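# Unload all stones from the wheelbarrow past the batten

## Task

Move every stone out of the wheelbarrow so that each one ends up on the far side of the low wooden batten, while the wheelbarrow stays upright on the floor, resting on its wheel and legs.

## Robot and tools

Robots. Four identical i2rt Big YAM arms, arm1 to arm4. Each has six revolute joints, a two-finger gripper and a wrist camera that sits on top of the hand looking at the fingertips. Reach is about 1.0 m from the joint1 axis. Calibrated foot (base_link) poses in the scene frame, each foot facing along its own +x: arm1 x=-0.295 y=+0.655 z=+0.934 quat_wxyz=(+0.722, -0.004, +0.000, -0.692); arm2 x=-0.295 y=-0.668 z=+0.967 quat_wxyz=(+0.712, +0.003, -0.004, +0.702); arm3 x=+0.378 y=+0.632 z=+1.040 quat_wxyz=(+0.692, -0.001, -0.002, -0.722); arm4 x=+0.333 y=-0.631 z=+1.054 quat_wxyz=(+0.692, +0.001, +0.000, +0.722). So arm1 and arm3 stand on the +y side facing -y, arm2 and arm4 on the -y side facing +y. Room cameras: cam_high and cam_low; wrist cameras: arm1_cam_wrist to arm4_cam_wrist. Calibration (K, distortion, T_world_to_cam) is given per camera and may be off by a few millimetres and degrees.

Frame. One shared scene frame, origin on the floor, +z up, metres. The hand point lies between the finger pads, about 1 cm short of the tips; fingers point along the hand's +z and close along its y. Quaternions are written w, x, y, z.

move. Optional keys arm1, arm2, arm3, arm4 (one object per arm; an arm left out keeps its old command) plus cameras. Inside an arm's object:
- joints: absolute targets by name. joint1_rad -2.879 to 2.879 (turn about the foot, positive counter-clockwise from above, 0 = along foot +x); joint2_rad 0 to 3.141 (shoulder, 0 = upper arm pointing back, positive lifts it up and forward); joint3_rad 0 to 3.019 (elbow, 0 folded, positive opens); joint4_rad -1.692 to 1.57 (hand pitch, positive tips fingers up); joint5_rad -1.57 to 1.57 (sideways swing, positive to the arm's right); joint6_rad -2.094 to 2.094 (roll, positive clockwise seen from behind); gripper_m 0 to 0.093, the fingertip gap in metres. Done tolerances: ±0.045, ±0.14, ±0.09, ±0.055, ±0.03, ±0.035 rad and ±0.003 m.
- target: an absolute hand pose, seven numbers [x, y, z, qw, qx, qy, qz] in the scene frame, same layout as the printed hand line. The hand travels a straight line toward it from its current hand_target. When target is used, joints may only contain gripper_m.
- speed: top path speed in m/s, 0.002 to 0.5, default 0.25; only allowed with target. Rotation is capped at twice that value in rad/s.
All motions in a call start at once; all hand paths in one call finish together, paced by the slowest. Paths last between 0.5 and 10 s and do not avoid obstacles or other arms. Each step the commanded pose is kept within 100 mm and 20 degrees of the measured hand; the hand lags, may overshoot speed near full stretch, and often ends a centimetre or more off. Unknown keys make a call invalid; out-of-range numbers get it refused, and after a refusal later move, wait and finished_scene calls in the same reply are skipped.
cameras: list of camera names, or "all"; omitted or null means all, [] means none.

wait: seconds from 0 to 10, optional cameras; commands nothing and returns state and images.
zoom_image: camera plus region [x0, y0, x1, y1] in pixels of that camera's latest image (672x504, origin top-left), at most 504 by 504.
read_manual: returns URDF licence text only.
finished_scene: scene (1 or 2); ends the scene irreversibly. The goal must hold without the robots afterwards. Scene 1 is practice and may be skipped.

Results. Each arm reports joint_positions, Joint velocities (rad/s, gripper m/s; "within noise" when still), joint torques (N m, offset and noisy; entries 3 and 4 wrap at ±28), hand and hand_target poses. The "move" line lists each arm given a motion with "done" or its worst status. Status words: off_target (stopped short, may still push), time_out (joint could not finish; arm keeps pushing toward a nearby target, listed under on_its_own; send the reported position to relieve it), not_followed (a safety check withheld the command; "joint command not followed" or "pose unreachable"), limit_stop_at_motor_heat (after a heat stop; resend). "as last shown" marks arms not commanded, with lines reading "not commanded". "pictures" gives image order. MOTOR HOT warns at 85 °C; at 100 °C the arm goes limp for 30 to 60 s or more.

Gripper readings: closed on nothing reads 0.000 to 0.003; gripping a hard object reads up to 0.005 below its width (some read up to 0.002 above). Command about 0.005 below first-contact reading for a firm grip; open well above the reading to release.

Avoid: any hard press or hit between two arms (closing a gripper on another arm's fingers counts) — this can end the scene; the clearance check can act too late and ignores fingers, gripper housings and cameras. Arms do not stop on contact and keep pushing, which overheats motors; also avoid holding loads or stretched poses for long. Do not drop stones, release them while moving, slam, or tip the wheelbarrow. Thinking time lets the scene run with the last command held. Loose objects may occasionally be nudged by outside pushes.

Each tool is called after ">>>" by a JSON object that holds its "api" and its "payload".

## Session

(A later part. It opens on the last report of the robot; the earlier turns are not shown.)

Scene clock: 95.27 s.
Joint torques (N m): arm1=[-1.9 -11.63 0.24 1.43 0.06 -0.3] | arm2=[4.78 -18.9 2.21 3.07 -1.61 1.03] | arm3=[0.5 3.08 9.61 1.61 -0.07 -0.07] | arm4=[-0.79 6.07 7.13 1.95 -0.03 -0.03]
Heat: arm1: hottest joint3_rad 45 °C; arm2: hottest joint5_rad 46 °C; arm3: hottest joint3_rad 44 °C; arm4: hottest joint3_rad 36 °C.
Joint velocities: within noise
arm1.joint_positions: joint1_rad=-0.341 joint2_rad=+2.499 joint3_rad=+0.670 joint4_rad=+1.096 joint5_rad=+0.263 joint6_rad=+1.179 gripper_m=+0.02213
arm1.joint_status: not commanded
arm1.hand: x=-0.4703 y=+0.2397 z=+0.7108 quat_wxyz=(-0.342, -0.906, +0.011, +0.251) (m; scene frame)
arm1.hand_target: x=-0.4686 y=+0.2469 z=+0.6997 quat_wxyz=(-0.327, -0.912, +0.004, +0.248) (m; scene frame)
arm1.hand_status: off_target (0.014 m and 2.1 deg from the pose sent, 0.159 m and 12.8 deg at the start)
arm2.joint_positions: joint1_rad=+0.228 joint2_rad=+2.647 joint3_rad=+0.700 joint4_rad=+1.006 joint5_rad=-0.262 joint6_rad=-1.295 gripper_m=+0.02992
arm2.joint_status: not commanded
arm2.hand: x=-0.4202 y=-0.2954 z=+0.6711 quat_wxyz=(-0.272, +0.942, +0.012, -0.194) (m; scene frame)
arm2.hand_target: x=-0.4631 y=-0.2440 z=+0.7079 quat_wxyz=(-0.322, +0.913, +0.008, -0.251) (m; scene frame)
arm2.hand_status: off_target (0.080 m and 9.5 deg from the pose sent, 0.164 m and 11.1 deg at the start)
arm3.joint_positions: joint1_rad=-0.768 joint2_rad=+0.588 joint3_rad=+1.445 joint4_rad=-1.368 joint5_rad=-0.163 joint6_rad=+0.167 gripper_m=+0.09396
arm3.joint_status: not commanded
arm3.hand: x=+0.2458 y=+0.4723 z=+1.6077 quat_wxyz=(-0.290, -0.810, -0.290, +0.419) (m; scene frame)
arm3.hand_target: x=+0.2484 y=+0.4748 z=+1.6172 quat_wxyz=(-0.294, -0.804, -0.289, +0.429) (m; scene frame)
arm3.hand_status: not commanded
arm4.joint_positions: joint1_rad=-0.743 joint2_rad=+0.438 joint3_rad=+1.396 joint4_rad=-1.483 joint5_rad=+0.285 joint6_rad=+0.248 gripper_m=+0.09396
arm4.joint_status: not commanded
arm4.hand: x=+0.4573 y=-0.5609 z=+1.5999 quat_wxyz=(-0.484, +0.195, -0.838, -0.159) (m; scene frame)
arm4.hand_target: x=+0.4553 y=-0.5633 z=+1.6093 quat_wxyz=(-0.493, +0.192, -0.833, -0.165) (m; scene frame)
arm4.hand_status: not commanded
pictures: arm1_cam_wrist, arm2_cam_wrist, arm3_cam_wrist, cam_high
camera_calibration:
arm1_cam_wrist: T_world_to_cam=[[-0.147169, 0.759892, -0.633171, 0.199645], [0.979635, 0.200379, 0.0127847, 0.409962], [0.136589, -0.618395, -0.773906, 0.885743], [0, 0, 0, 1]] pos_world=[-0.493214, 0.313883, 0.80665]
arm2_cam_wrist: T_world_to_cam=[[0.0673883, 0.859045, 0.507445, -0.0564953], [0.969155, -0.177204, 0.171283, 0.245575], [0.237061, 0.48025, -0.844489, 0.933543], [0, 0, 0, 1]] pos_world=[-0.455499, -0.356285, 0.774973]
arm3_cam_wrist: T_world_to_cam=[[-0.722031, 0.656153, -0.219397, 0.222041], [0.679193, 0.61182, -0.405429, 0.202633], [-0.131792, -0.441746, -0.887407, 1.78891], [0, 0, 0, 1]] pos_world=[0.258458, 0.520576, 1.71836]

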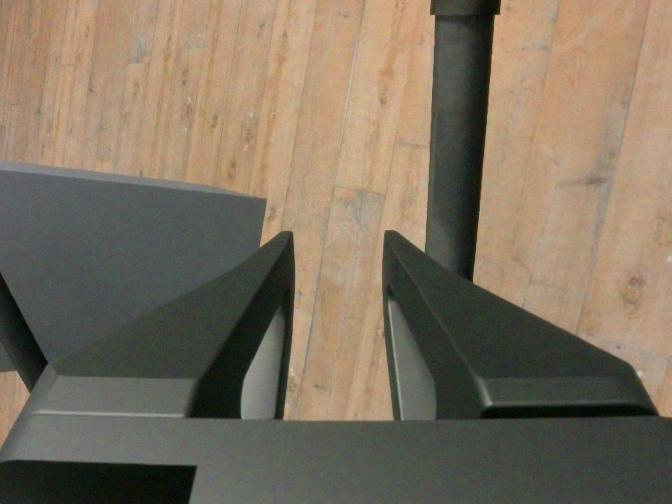

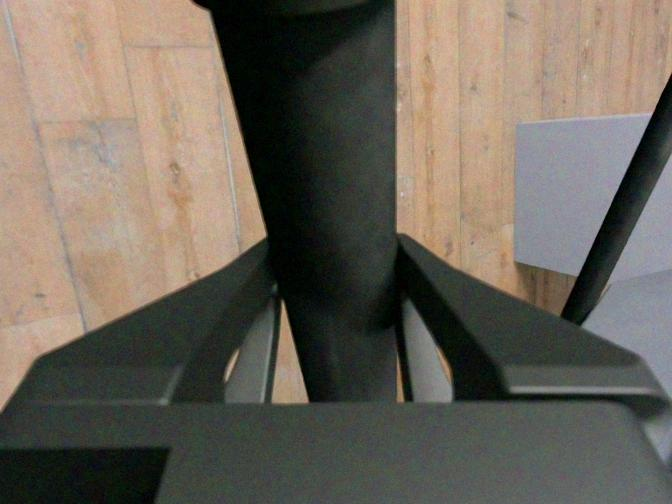

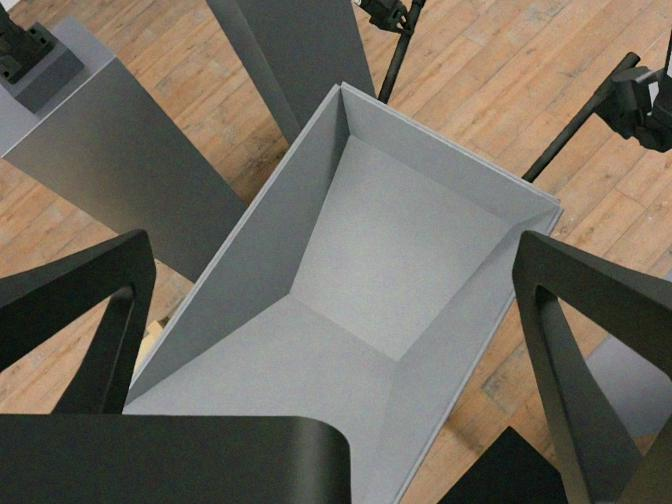

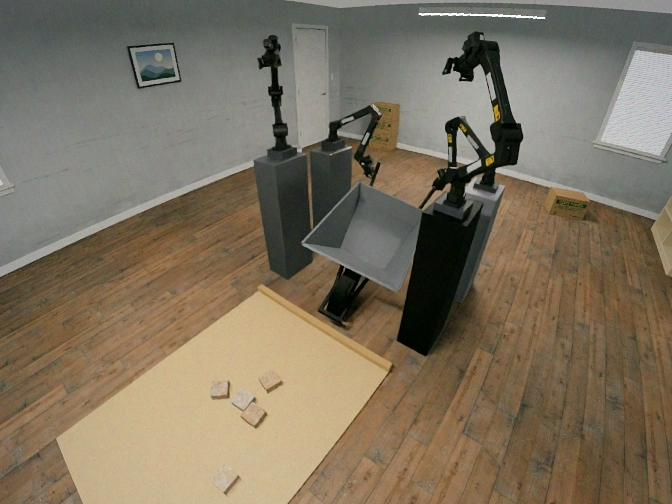

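>>> {"api": "move", "payload": {"arm2": {"target": [-0.4450, -0.2700, 0.6000, 0.2900, -0.9330, -0.0200, 0.2100], "speed": 0.06}, "cameras": ["cam_high", "cam_low", "arm1_cam_wrist", "arm2_cam_wrist"]}}

Scene clock: 99.20 s.
Joint torques (N m): arm1=[-2.2 -11.63 0.24 1.44 0.06 -0.3] | arm2=[-3.9 -19.19 -1.99 5.81 0.58 0.88] | arm3=[0.5 3.19 9.62 1.61 -0.07 -0.07] | arm4=[-0.73 6.07 7.13 1.91 -0.03 -0.03]
Heat: arm1: hottest joint3_rad 44 °C; arm2: hottest joint5_rad 46 °C; arm3: hottest joint3_rad 44 °C; arm4: hottest joint3_rad 37 °C.
move: arm2 off_target
Joint velocities: arm1=[within noise] | arm2=[within noise] | arm3=[within noise] | arm4=[-0.005 -0.015 -0.012 0.007 0.037 -0.154 0]
arm1, arm3, arm4: as last shown
arm1.hand_target: x=-0.4686 y=+0.2469 z=+0.6998 quat_wxyz=(-0.327, -0.912, +0.004, +0.248) (m; scene frame)
arm2.joint_positions: joint1_rad=+0.342 joint2_rad=+3.063 joint3_rad=+0.858 joint4_rad=+1.100 joint5_rad=-0.286 joint6_rad=-1.331 gripper_m=+0.02986
arm2.joint_status: not commanded
arm2.hand: x=-0.4320 y=-0.4096 z=+0.5401 quat_wxyz=(-0.185, +0.960, +0.076, -0.196) (m; scene frame)
arm2.hand_target: x=-0.4398 y=-0.3240 z=+0.5803 quat_wxyz=(-0.286, +0.933, +0.024, -0.217) (m; scene frame)
arm2.hand_status: off_target (0.152 m and 14.1 deg from the pose sent, 0.079 m and 3.1 deg at the start; pose on its path clipped on 52 of 92 steps)
pictures: arm1_cam_wrist, arm2_cam_wrist, cam_high, cam_low
camera_calibration:
arm1_cam_wrist: T_world_to_cam=[[-0.147169, 0.759892, -0.633171, 0.199645], [0.979635, 0.200379, 0.0127847, 0.409962], [0.136589, -0.618395, -0.773906, 0.885743], [0, 0, 0, 1]] pos_world=[-0.493214, 0.313883, 0.80665]
arm2_cam_wrist: T_world_to_cam=[[-0.0902529, 0.923457, 0.372936, 0.139856], [0.97469, 0.00499794, 0.223505, 0.308105], [0.204534, 0.383669, -0.900535, 0.857211], [0, 0, 0, 1]] pos_world=[-0.463013, -0.459576, 0.650928]

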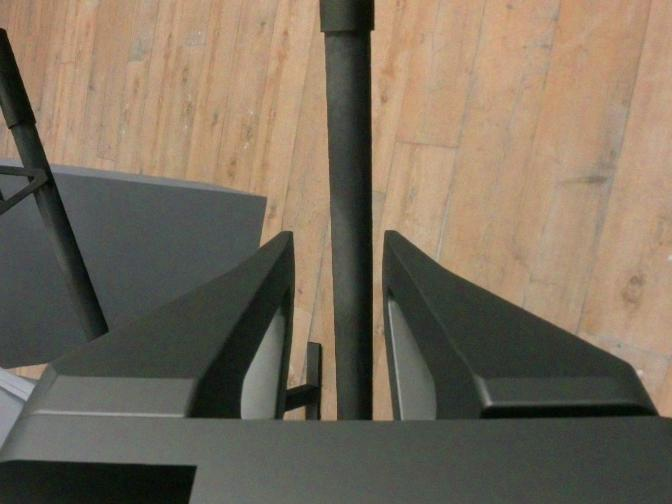

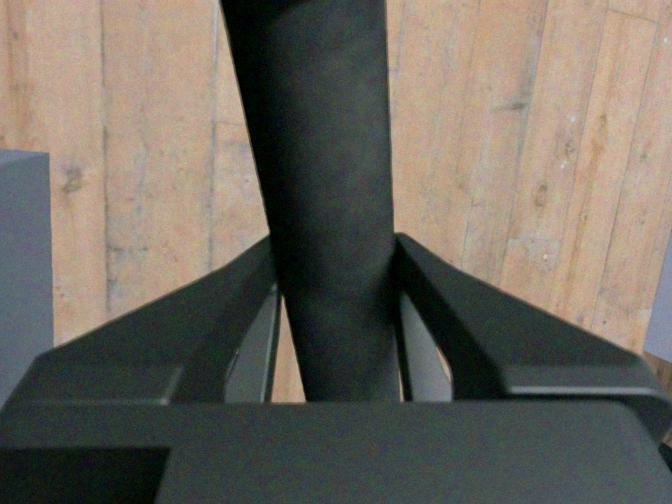

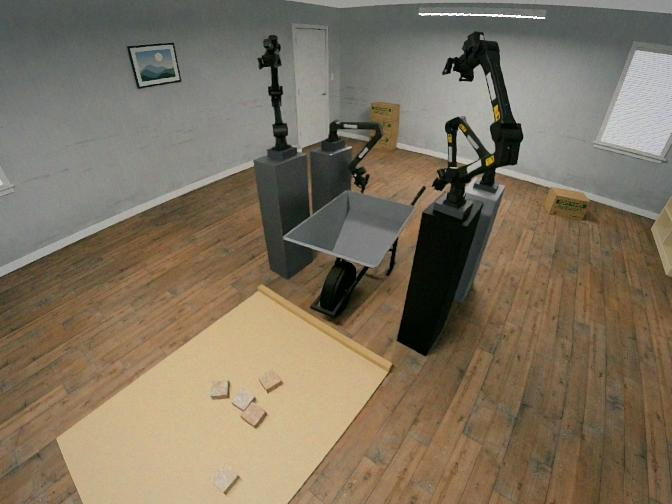

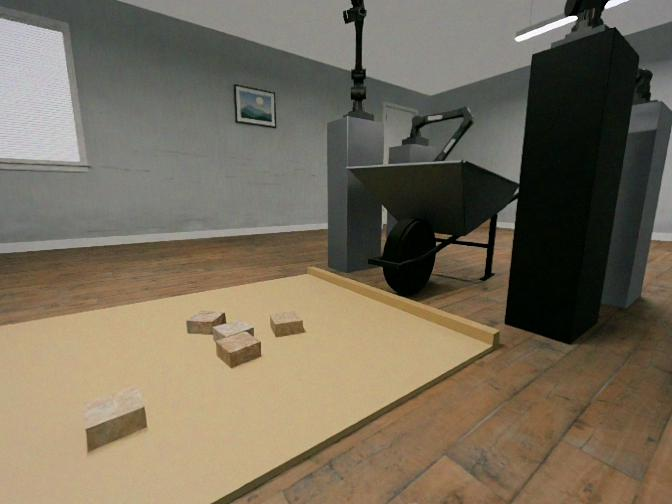

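>>> {"api": "move", "payload": {"arm2": {"target": [-0.4400, -0.4000, 0.5000, 0.2000, -0.9560, -0.0600, 0.2050], "speed": 0.05}, "cameras": ["cam_high", "cam_low", "arm1_cam_wrist", "arm3_cam_wrist"]}}

Scene clock: 103.43 s.
Joint torques (N m): arm1=[-2.2 -11.63 0.24 1.43 0.06 -0.3] | arm2=[0.73 -10.11 1.59 -0.53 0.51 0.49] | arm3=[0.56 3.14 9.61 1.61 -0.08 -0.07] | arm4=[-0.79 6.01 7.13 1.92 -0.03 -0.03]
Heat: arm1: hottest joint3_rad 43 °C; arm2: hottest joint5_rad 45 °C; arm3: hottest joint3_rad 45 °C; arm4: hottest joint3_rad 37 °C.
move: arm2 off_target
Joint velocities: within noise
arm1, arm3, arm4: as last shown
arm2.joint_positions: joint1_rad=+0.352 joint2_rad=+3.119 joint3_rad=+0.902 joint4_rad=+1.120 joint5_rad=-0.300 joint6_rad=-1.331 gripper_m=+0.02981
arm2.joint_status: not commanded
arm2.hand: x=-0.4353 y=-0.4161 z=+0.5230 quat_wxyz=(-0.185, +0.958, +0.084, -0.204) (m; scene frame)
arm2.hand_target: x=-0.4408 y=-0.3974 z=+0.5056 quat_wxyz=(-0.192, +0.958, +0.063, -0.202) (m; scene frame)
arm2.hand_status: off_target (0.029 m and 3.2 deg from the pose sent, 0.042 m and 2.8 deg at the start; a joint's target at an end of its range on 26 of 85 steps)
pictures: arm1_cam_wrist, arm3_cam_wrist, cam_high, cam_low
camera_calibration:
arm1_cam_wrist: T_world_to_cam=[[-0.147169, 0.759892, -0.633171, 0.199645], [0.979635, 0.200379, 0.0127847, 0.409962], [0.136589, -0.618395, -0.773906, 0.885743], [0, 0, 0, 1]] pos_world=[-0.493214, 0.313883, 0.80665]
arm3_cam_wrist: T_world_to_cam=[[-0.722031, 0.656153, -0.219397, 0.222041], [0.679193, 0.61182, -0.405429, 0.202633], [-0.131792, -0.441746, -0.887407, 1.78891], [0, 0, 0, 1]] pos_world=[0.258458, 0.520576, 1.71836]

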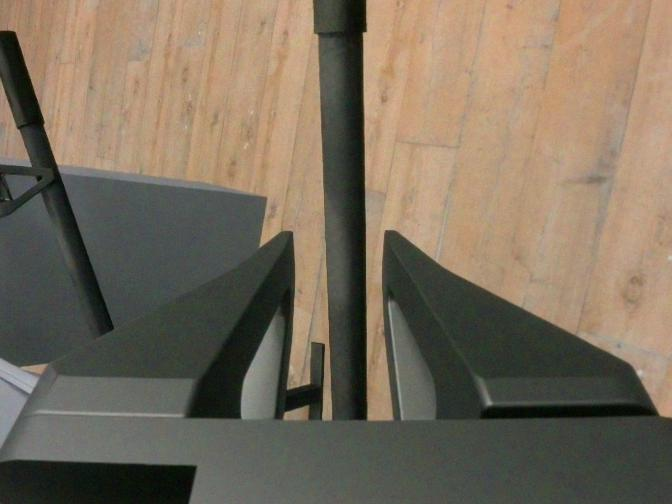

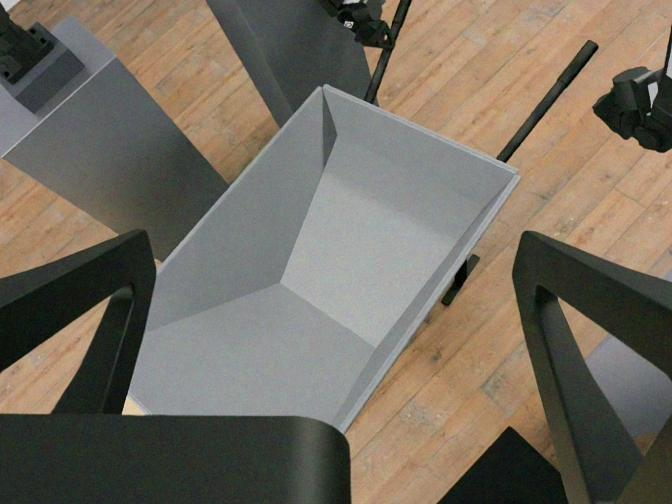

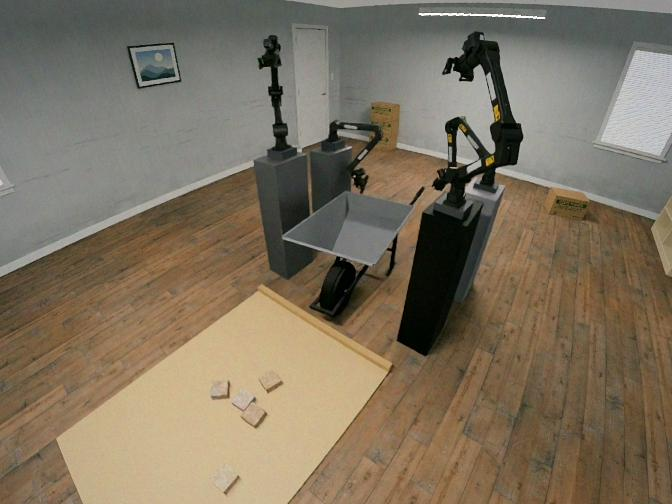

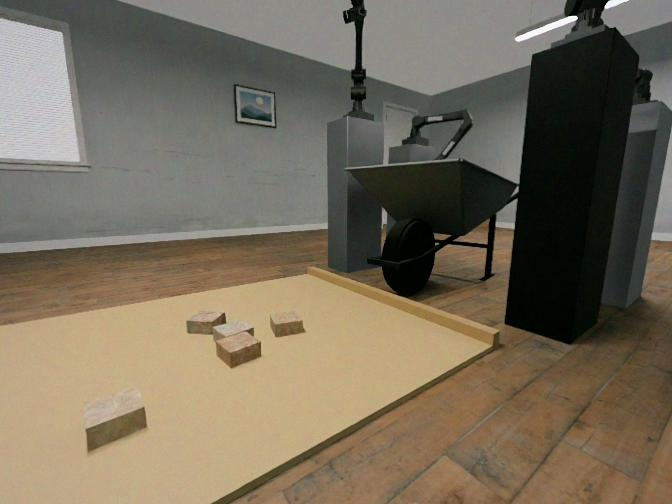

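>>> {"api": "zoom_image", "payload": {"camera": "cam_low", "region": [320, 140, 560, 340]}}

>>> {"api": "zoom_image", "payload": {"camera": "cam_high", "region": [240, 140, 460, 360]}}

Scaled by 2.100 from the camera's 672x504 image, which has a finer 960x720 frame.

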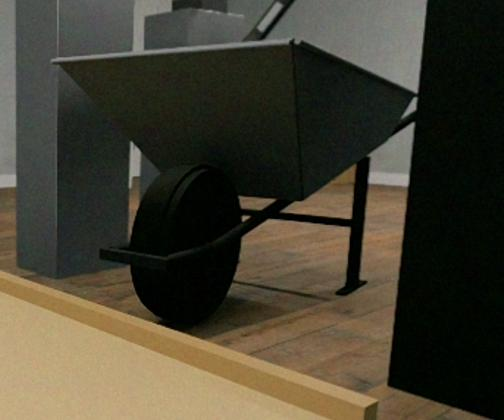

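Scaled by 2.291 from the camera's 672x504 image, which has a finer 960x720 frame.

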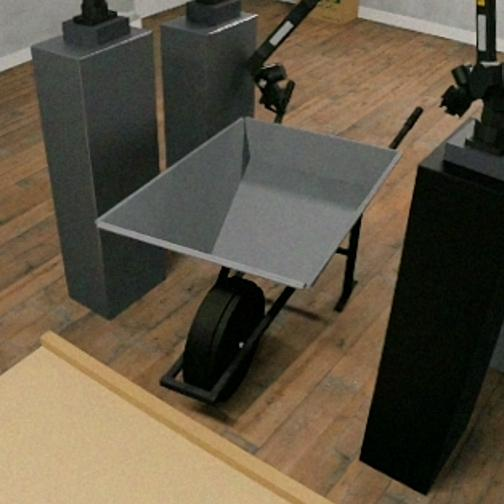

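>>> {"api": "move", "payload": {"arm2": {"joints": {"gripper_m": 0.092}}, "cameras": ["arm2_cam_wrist", "cam_low", "cam_high"]}}

Scene clock: 106.77 s.
Joint torques (N m): arm1=[-2.2 -11.58 0.25 1.43 0.06 -0.3] | arm2=[0.5 -11.52 -2.7 0.61 -0.14 0.21] | arm3=[0.5 3.14 9.62 1.59 -0.07 -0.07] | arm4=[-0.79 6.07 7.13 1.92 -0.03 -0.03]
Heat: arm1: hottest joint3_rad 42 °C; arm2: hottest joint5_rad 44 °C; arm3: hottest joint3_rad 45 °C; arm4: hottest joint3_rad 37 °C.
move: arm2 done
Joint velocities: within noise
arm1, arm3, arm4: as last shown
arm2.joint_positions: joint1_rad=+0.353 joint2_rad=+3.128 joint3_rad=+0.969 joint4_rad=+1.086 joint5_rad=-0.274 joint6_rad=-1.302 gripper_m=+0.09189
arm2.joint_status: all done
arm2.hand: x=-0.4389 y=-0.3929 z=+0.5087 quat_wxyz=(-0.198, +0.958, +0.068, -0.198) (m; scene frame)
arm2.hand_target: x=-0.4391 y=-0.3988 z=+0.5041 quat_wxyz=(-0.189, +0.960, +0.062, -0.198) (m; scene frame)
arm2.hand_status: not commanded
pictures: arm2_cam_wrist, cam_high, cam_low
camera_calibration:
arm2_cam_wrist: T_world_to_cam=[[-0.0686475, 0.916422, 0.394282, 0.131307], [0.976759, -0.0186989, 0.213523, 0.318491], [0.20305, 0.399776, -0.89384, 0.826194], [0, 0, 0, 1]] pos_world=[-0.469833, -0.44467, 0.618708]

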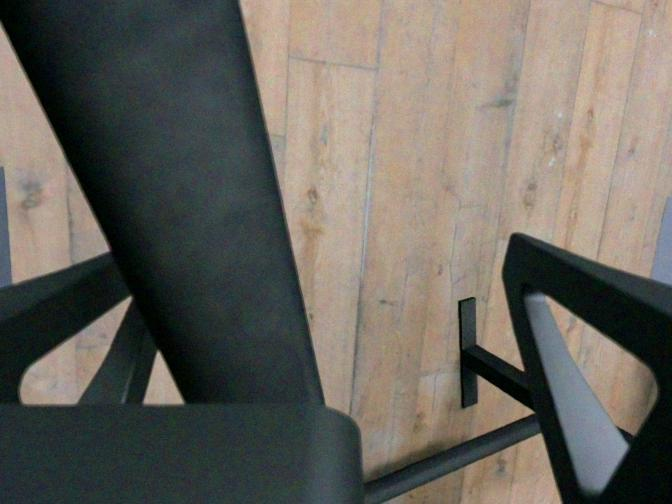

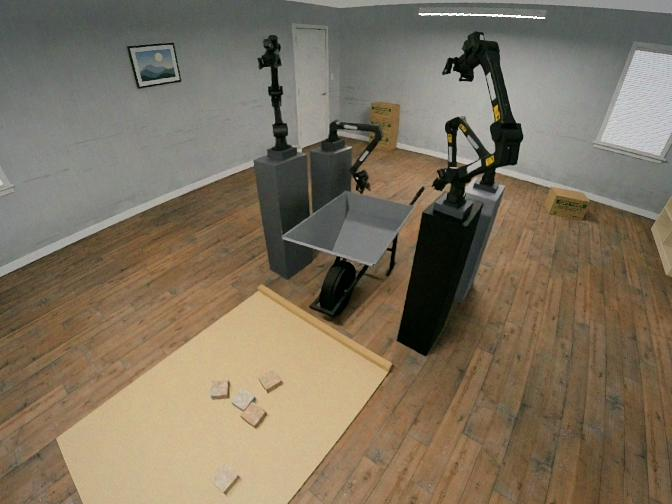

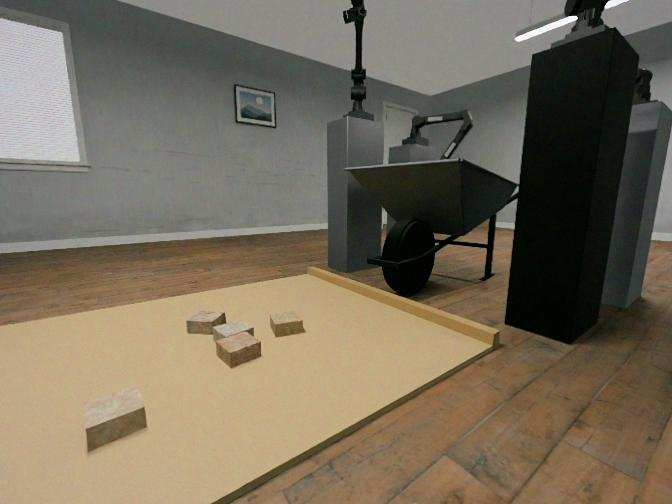

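>>> {"api": "move", "payload": {"arm2": {"target": [-0.4390, -0.4230, 0.5030, 0.1980, -0.9580, -0.0680, 0.1980], "speed": 0.08}, "cameras": ["arm2_cam_wrist"]}}

Scene clock: 108.97 s.
Joint torques (N m): arm1=[-2.2 -11.63 0.23 1.43 0.06 -0.3] | arm2=[1.2 -11.46 -5.08 0.18 -0.13 0.23] | arm3=[0.5 3.19 9.62 1.61 -0.08 -0.07] | arm4=[-0.73 6.07 7.15 1.94 -0.02 -0.03]
Heat: arm1: hottest joint3_rad 42 °C; arm2: hottest joint5_rad 44 °C; arm3: hottest joint3_rad 45 °C; arm4: hottest joint3_rad 37 °C.
move: arm2 off_target
Joint velocities: within noise
arm1, arm3, arm4: as last shown
arm2.joint_positions: joint1_rad=+0.388 joint2_rad=+3.128 joint3_rad=+0.969 joint4_rad=+1.081 joint5_rad=-0.251 joint6_rad=-1.295 gripper_m=+0.09196
arm2.joint_status: not commanded
arm2.hand: x=-0.4446 y=-0.3972 z=+0.5072 quat_wxyz=(-0.195, +0.959, +0.078, -0.191) (m; scene frame)
arm2.hand_target: x=-0.4387 y=-0.4216 z=+0.5054 quat_wxyz=(-0.167, +0.966, +0.073, -0.185) (m; scene frame)
arm2.hand_status: off_target (0.027 m and 1.5 deg from the pose sent, 0.031 m and 0.1 deg at the start; a joint's target at an end of its range on 34 of 34 steps)
pictures: arm2_cam_wrist
camera_calibration:
arm2_cam_wrist: T_world_to_cam=[[-0.0917193, 0.915195, 0.392435, 0.125643], [0.972903, -0.00163943, 0.231208, 0.320384], [0.212244, 0.403008, -0.890246, 0.831312], [0, 0, 0, 1]] pos_world=[-0.47662, -0.449488, 0.61669]

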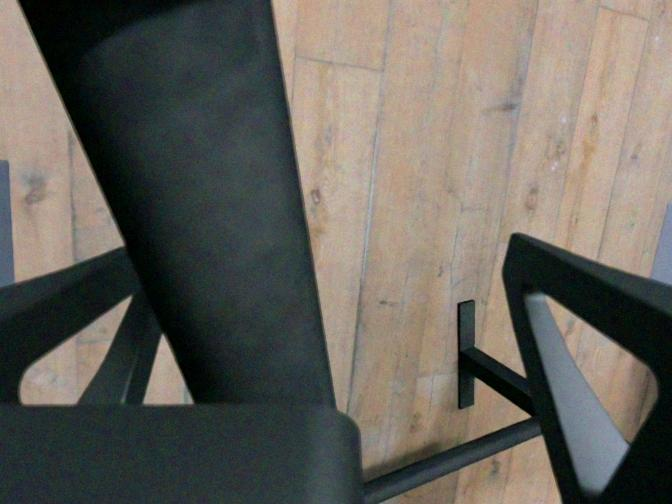

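>>> {"api": "move", "payload": {"arm2": {"target": [-0.4173, -0.4343, 0.5590, 0.1015, -0.9689, -0.1521, 0.1668], "speed": 0.1}, "cameras": ["arm2_cam_wrist", "cam_low"]}}

Scene clock: 116.47 s.
Joint torques (N m): arm1=[-2.2 -11.63 0.23 1.43 0.06 -0.3] | arm2=[-1.26 -12.98 -5.09 -0.1 -0.4 -0.17] | arm3=[0.62 3.19 9.61 1.62 -0.08 -0.07] | arm4=[-0.73 6.07 7.15 1.95 -0.02 -0.03]
Heat: arm1: hottest joint3_rad 40 °C; arm2: hottest joint5_rad 43 °C; arm3: hottest joint3_rad 45 °C; arm4: hottest joint3_rad 37 °C.
move: arm2 off_target
Joint velocities: within noise
arm1, arm3, arm4: as last shown
arm2.joint_positions: joint1_rad=+0.322 joint2_rad=+2.945 joint3_rad=+0.814 joint4_rad=+0.842 joint5_rad=-0.303 joint6_rad=-1.522 gripper_m=+0.09196
arm2.joint_status: not commanded
arm2.hand: x=-0.4248 y=-0.4226 z=+0.5544 quat_wxyz=(-0.115, +0.967, +0.148, -0.170) (m; scene frame)
arm2.hand_target: x=-0.4176 y=-0.4346 z=+0.5591 quat_wxyz=(-0.101, +0.970, +0.148, -0.168) (m; scene frame)
arm2.hand_status: off_target (0.015 m and 1.7 deg from the pose sent, 0.069 m and 14.0 deg at the start)
pictures: arm2_cam_wrist, cam_low
camera_calibration:
arm2_cam_wrist: T_world_to_cam=[[-0.262254, 0.929498, 0.259337, 0.139577], [0.936824, 0.180765, 0.299473, 0.314032], [0.231481, 0.321491, -0.918183, 0.868602], [0, 0, 0, 1]] pos_world=[-0.458653, -0.465751, 0.667294]

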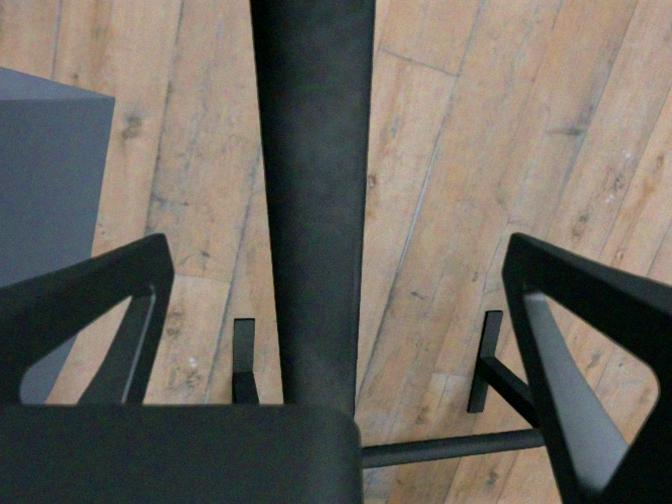

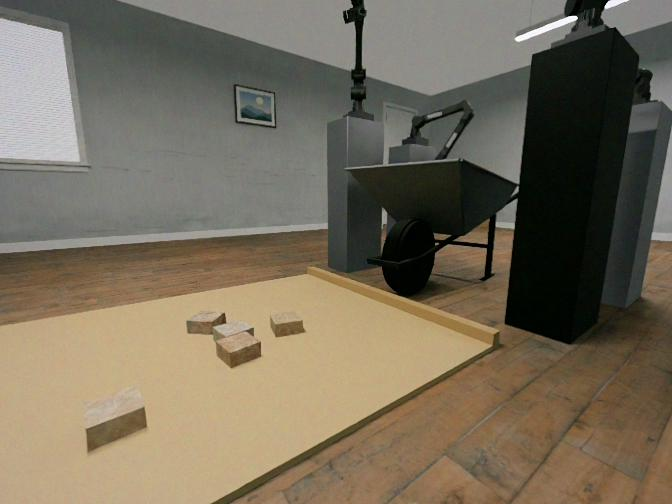

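>>> {"api": "move", "payload": {"arm1": {"target": [-0.4600, 0.3000, 0.8000, 0.3262, 0.9120, -0.0031, -0.2486], "speed": 0.15}, "arm2": {"target": [-0.4100, -0.4350, 0.7000, 0.1015, -0.9689, -0.1521, 0.1668], "speed": 0.15}, "cameras": ["cam_high", "arm4_cam_wrist", "cam_low", "arm3_cam_wrist"]}}

Scene clock: 119.07 s.
Joint torques (N m): arm1=[-2.67 -11.28 -0.27 1.4 0.03 -0.3] | arm2=[-1.49 -12.22 -4 -0.06 -0.42 -0.17] | arm3=[0.5 3.14 9.61 1.59 -0.07 -0.07] | arm4=[-0.73 6.01 7.15 1.95 -0.03 -0.03]
Heat: arm1: hottest joint3_rad 40 °C; arm2: hottest joint5_rad 42 °C; arm3: hottest joint3_rad 45 °C; arm4: hottest joint3_rad 37 °C.
move: arm1 done; arm2 off_target
Joint velocities: within noise
arm1.joint_positions: joint1_rad=-0.364 joint2_rad=+2.189 joint3_rad=+0.401 joint4_rad=+1.039 joint5_rad=+0.244 joint6_rad=+1.157 gripper_m=+0.02213
arm1.joint_status: not commanded
arm1.hand: x=-0.4589 y=+0.2962 z=+0.8000 quat_wxyz=(-0.333, -0.909, +0.006, +0.249) (m; scene frame)
arm1.hand_target: x=-0.4601 y=+0.3002 z=+0.7999 quat_wxyz=(-0.326, -0.912, +0.004, +0.249) (m; scene frame)
arm1.hand_status: done (0.004 m and 0.9 deg from the pose sent, 0.108 m and 2.1 deg at the start)
arm2.joint_positions: joint1_rad=+0.289 joint2_rad=+2.501 joint3_rad=+0.489 joint4_rad=+0.707 joint5_rad=-0.311 joint6_rad=-1.565 gripper_m=+0.09196
arm2.joint_status: not commanded
arm2.hand: x=-0.4170 y=-0.4245 z=+0.6965 quat_wxyz=(-0.113, +0.967, +0.152, -0.169) (m; scene frame)
arm2.hand_target: x=-0.4105 y=-0.4352 z=+0.6999 quat_wxyz=(-0.101, +0.969, +0.152, -0.167) (m; scene frame)
arm2.hand_status: off_target (0.013 m and 1.3 deg from the pose sent, 0.147 m and 1.7 deg at the start)
arm3, arm4: as last shown
pictures: arm3_cam_wrist, arm4_cam_wrist, cam_high, cam_low
camera_calibration:
arm3_cam_wrist: T_world_to_cam=[[-0.722031, 0.656153, -0.219397, 0.222041], [0.679193, 0.61182, -0.405429, 0.202633], [-0.131792, -0.441746, -0.887407, 1.78891], [0, 0, 0, 1]] pos_world=[0.258458, 0.520576, 1.71836]
arm4_cam_wrist: T_world_to_cam=[[0.474622, -0.877496, -0.0688074, -0.60109], [-0.812786, -0.406934, -0.416873, 0.81362], [0.337804, 0.253783, -0.906357, 1.56306], [0, 0, 0, 1]] pos_world=[0.418582, -0.593043, 1.71451]

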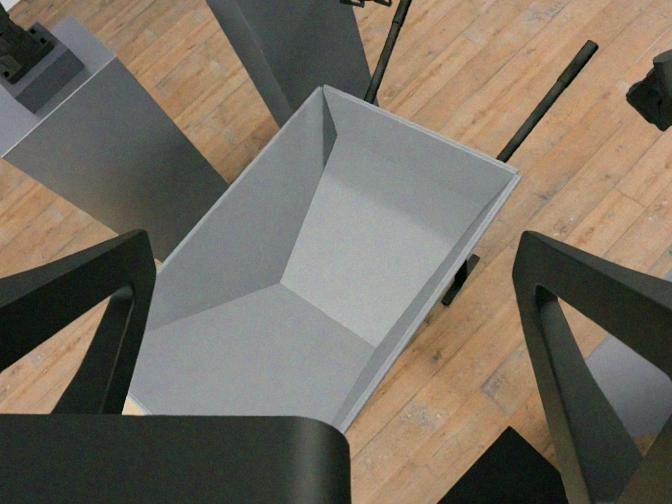

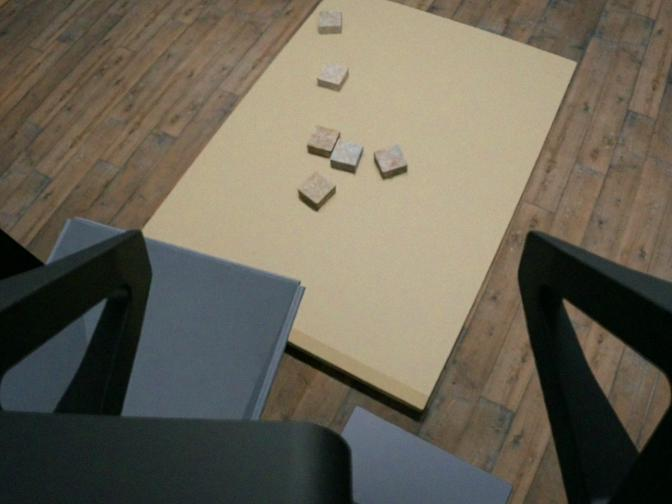

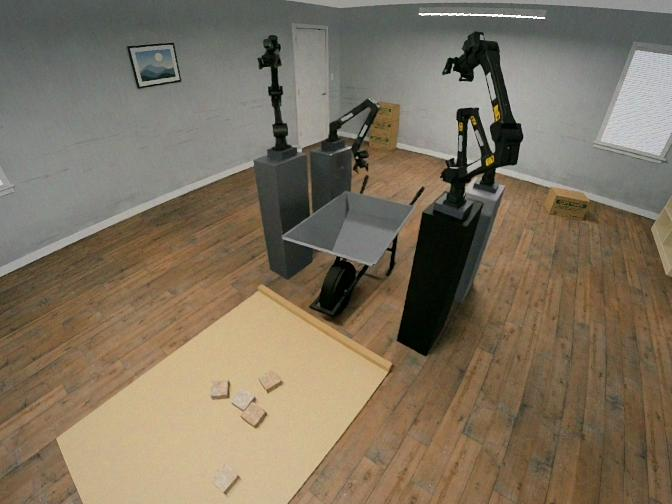

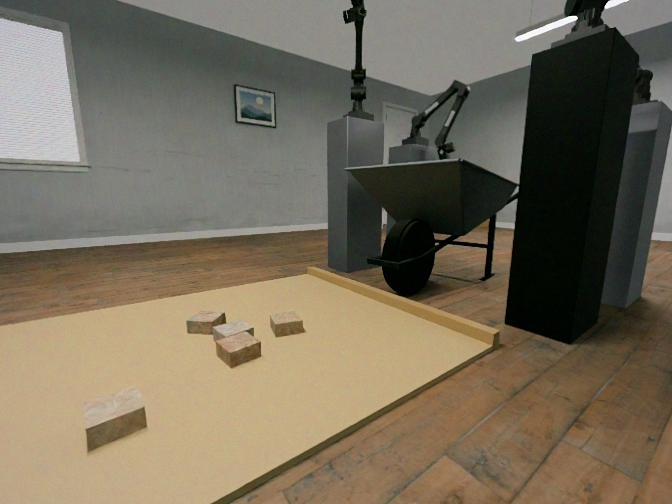

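>>> {"api": "finished_scene", "payload": {"scene": 2}}

The scene is finished: the task was done.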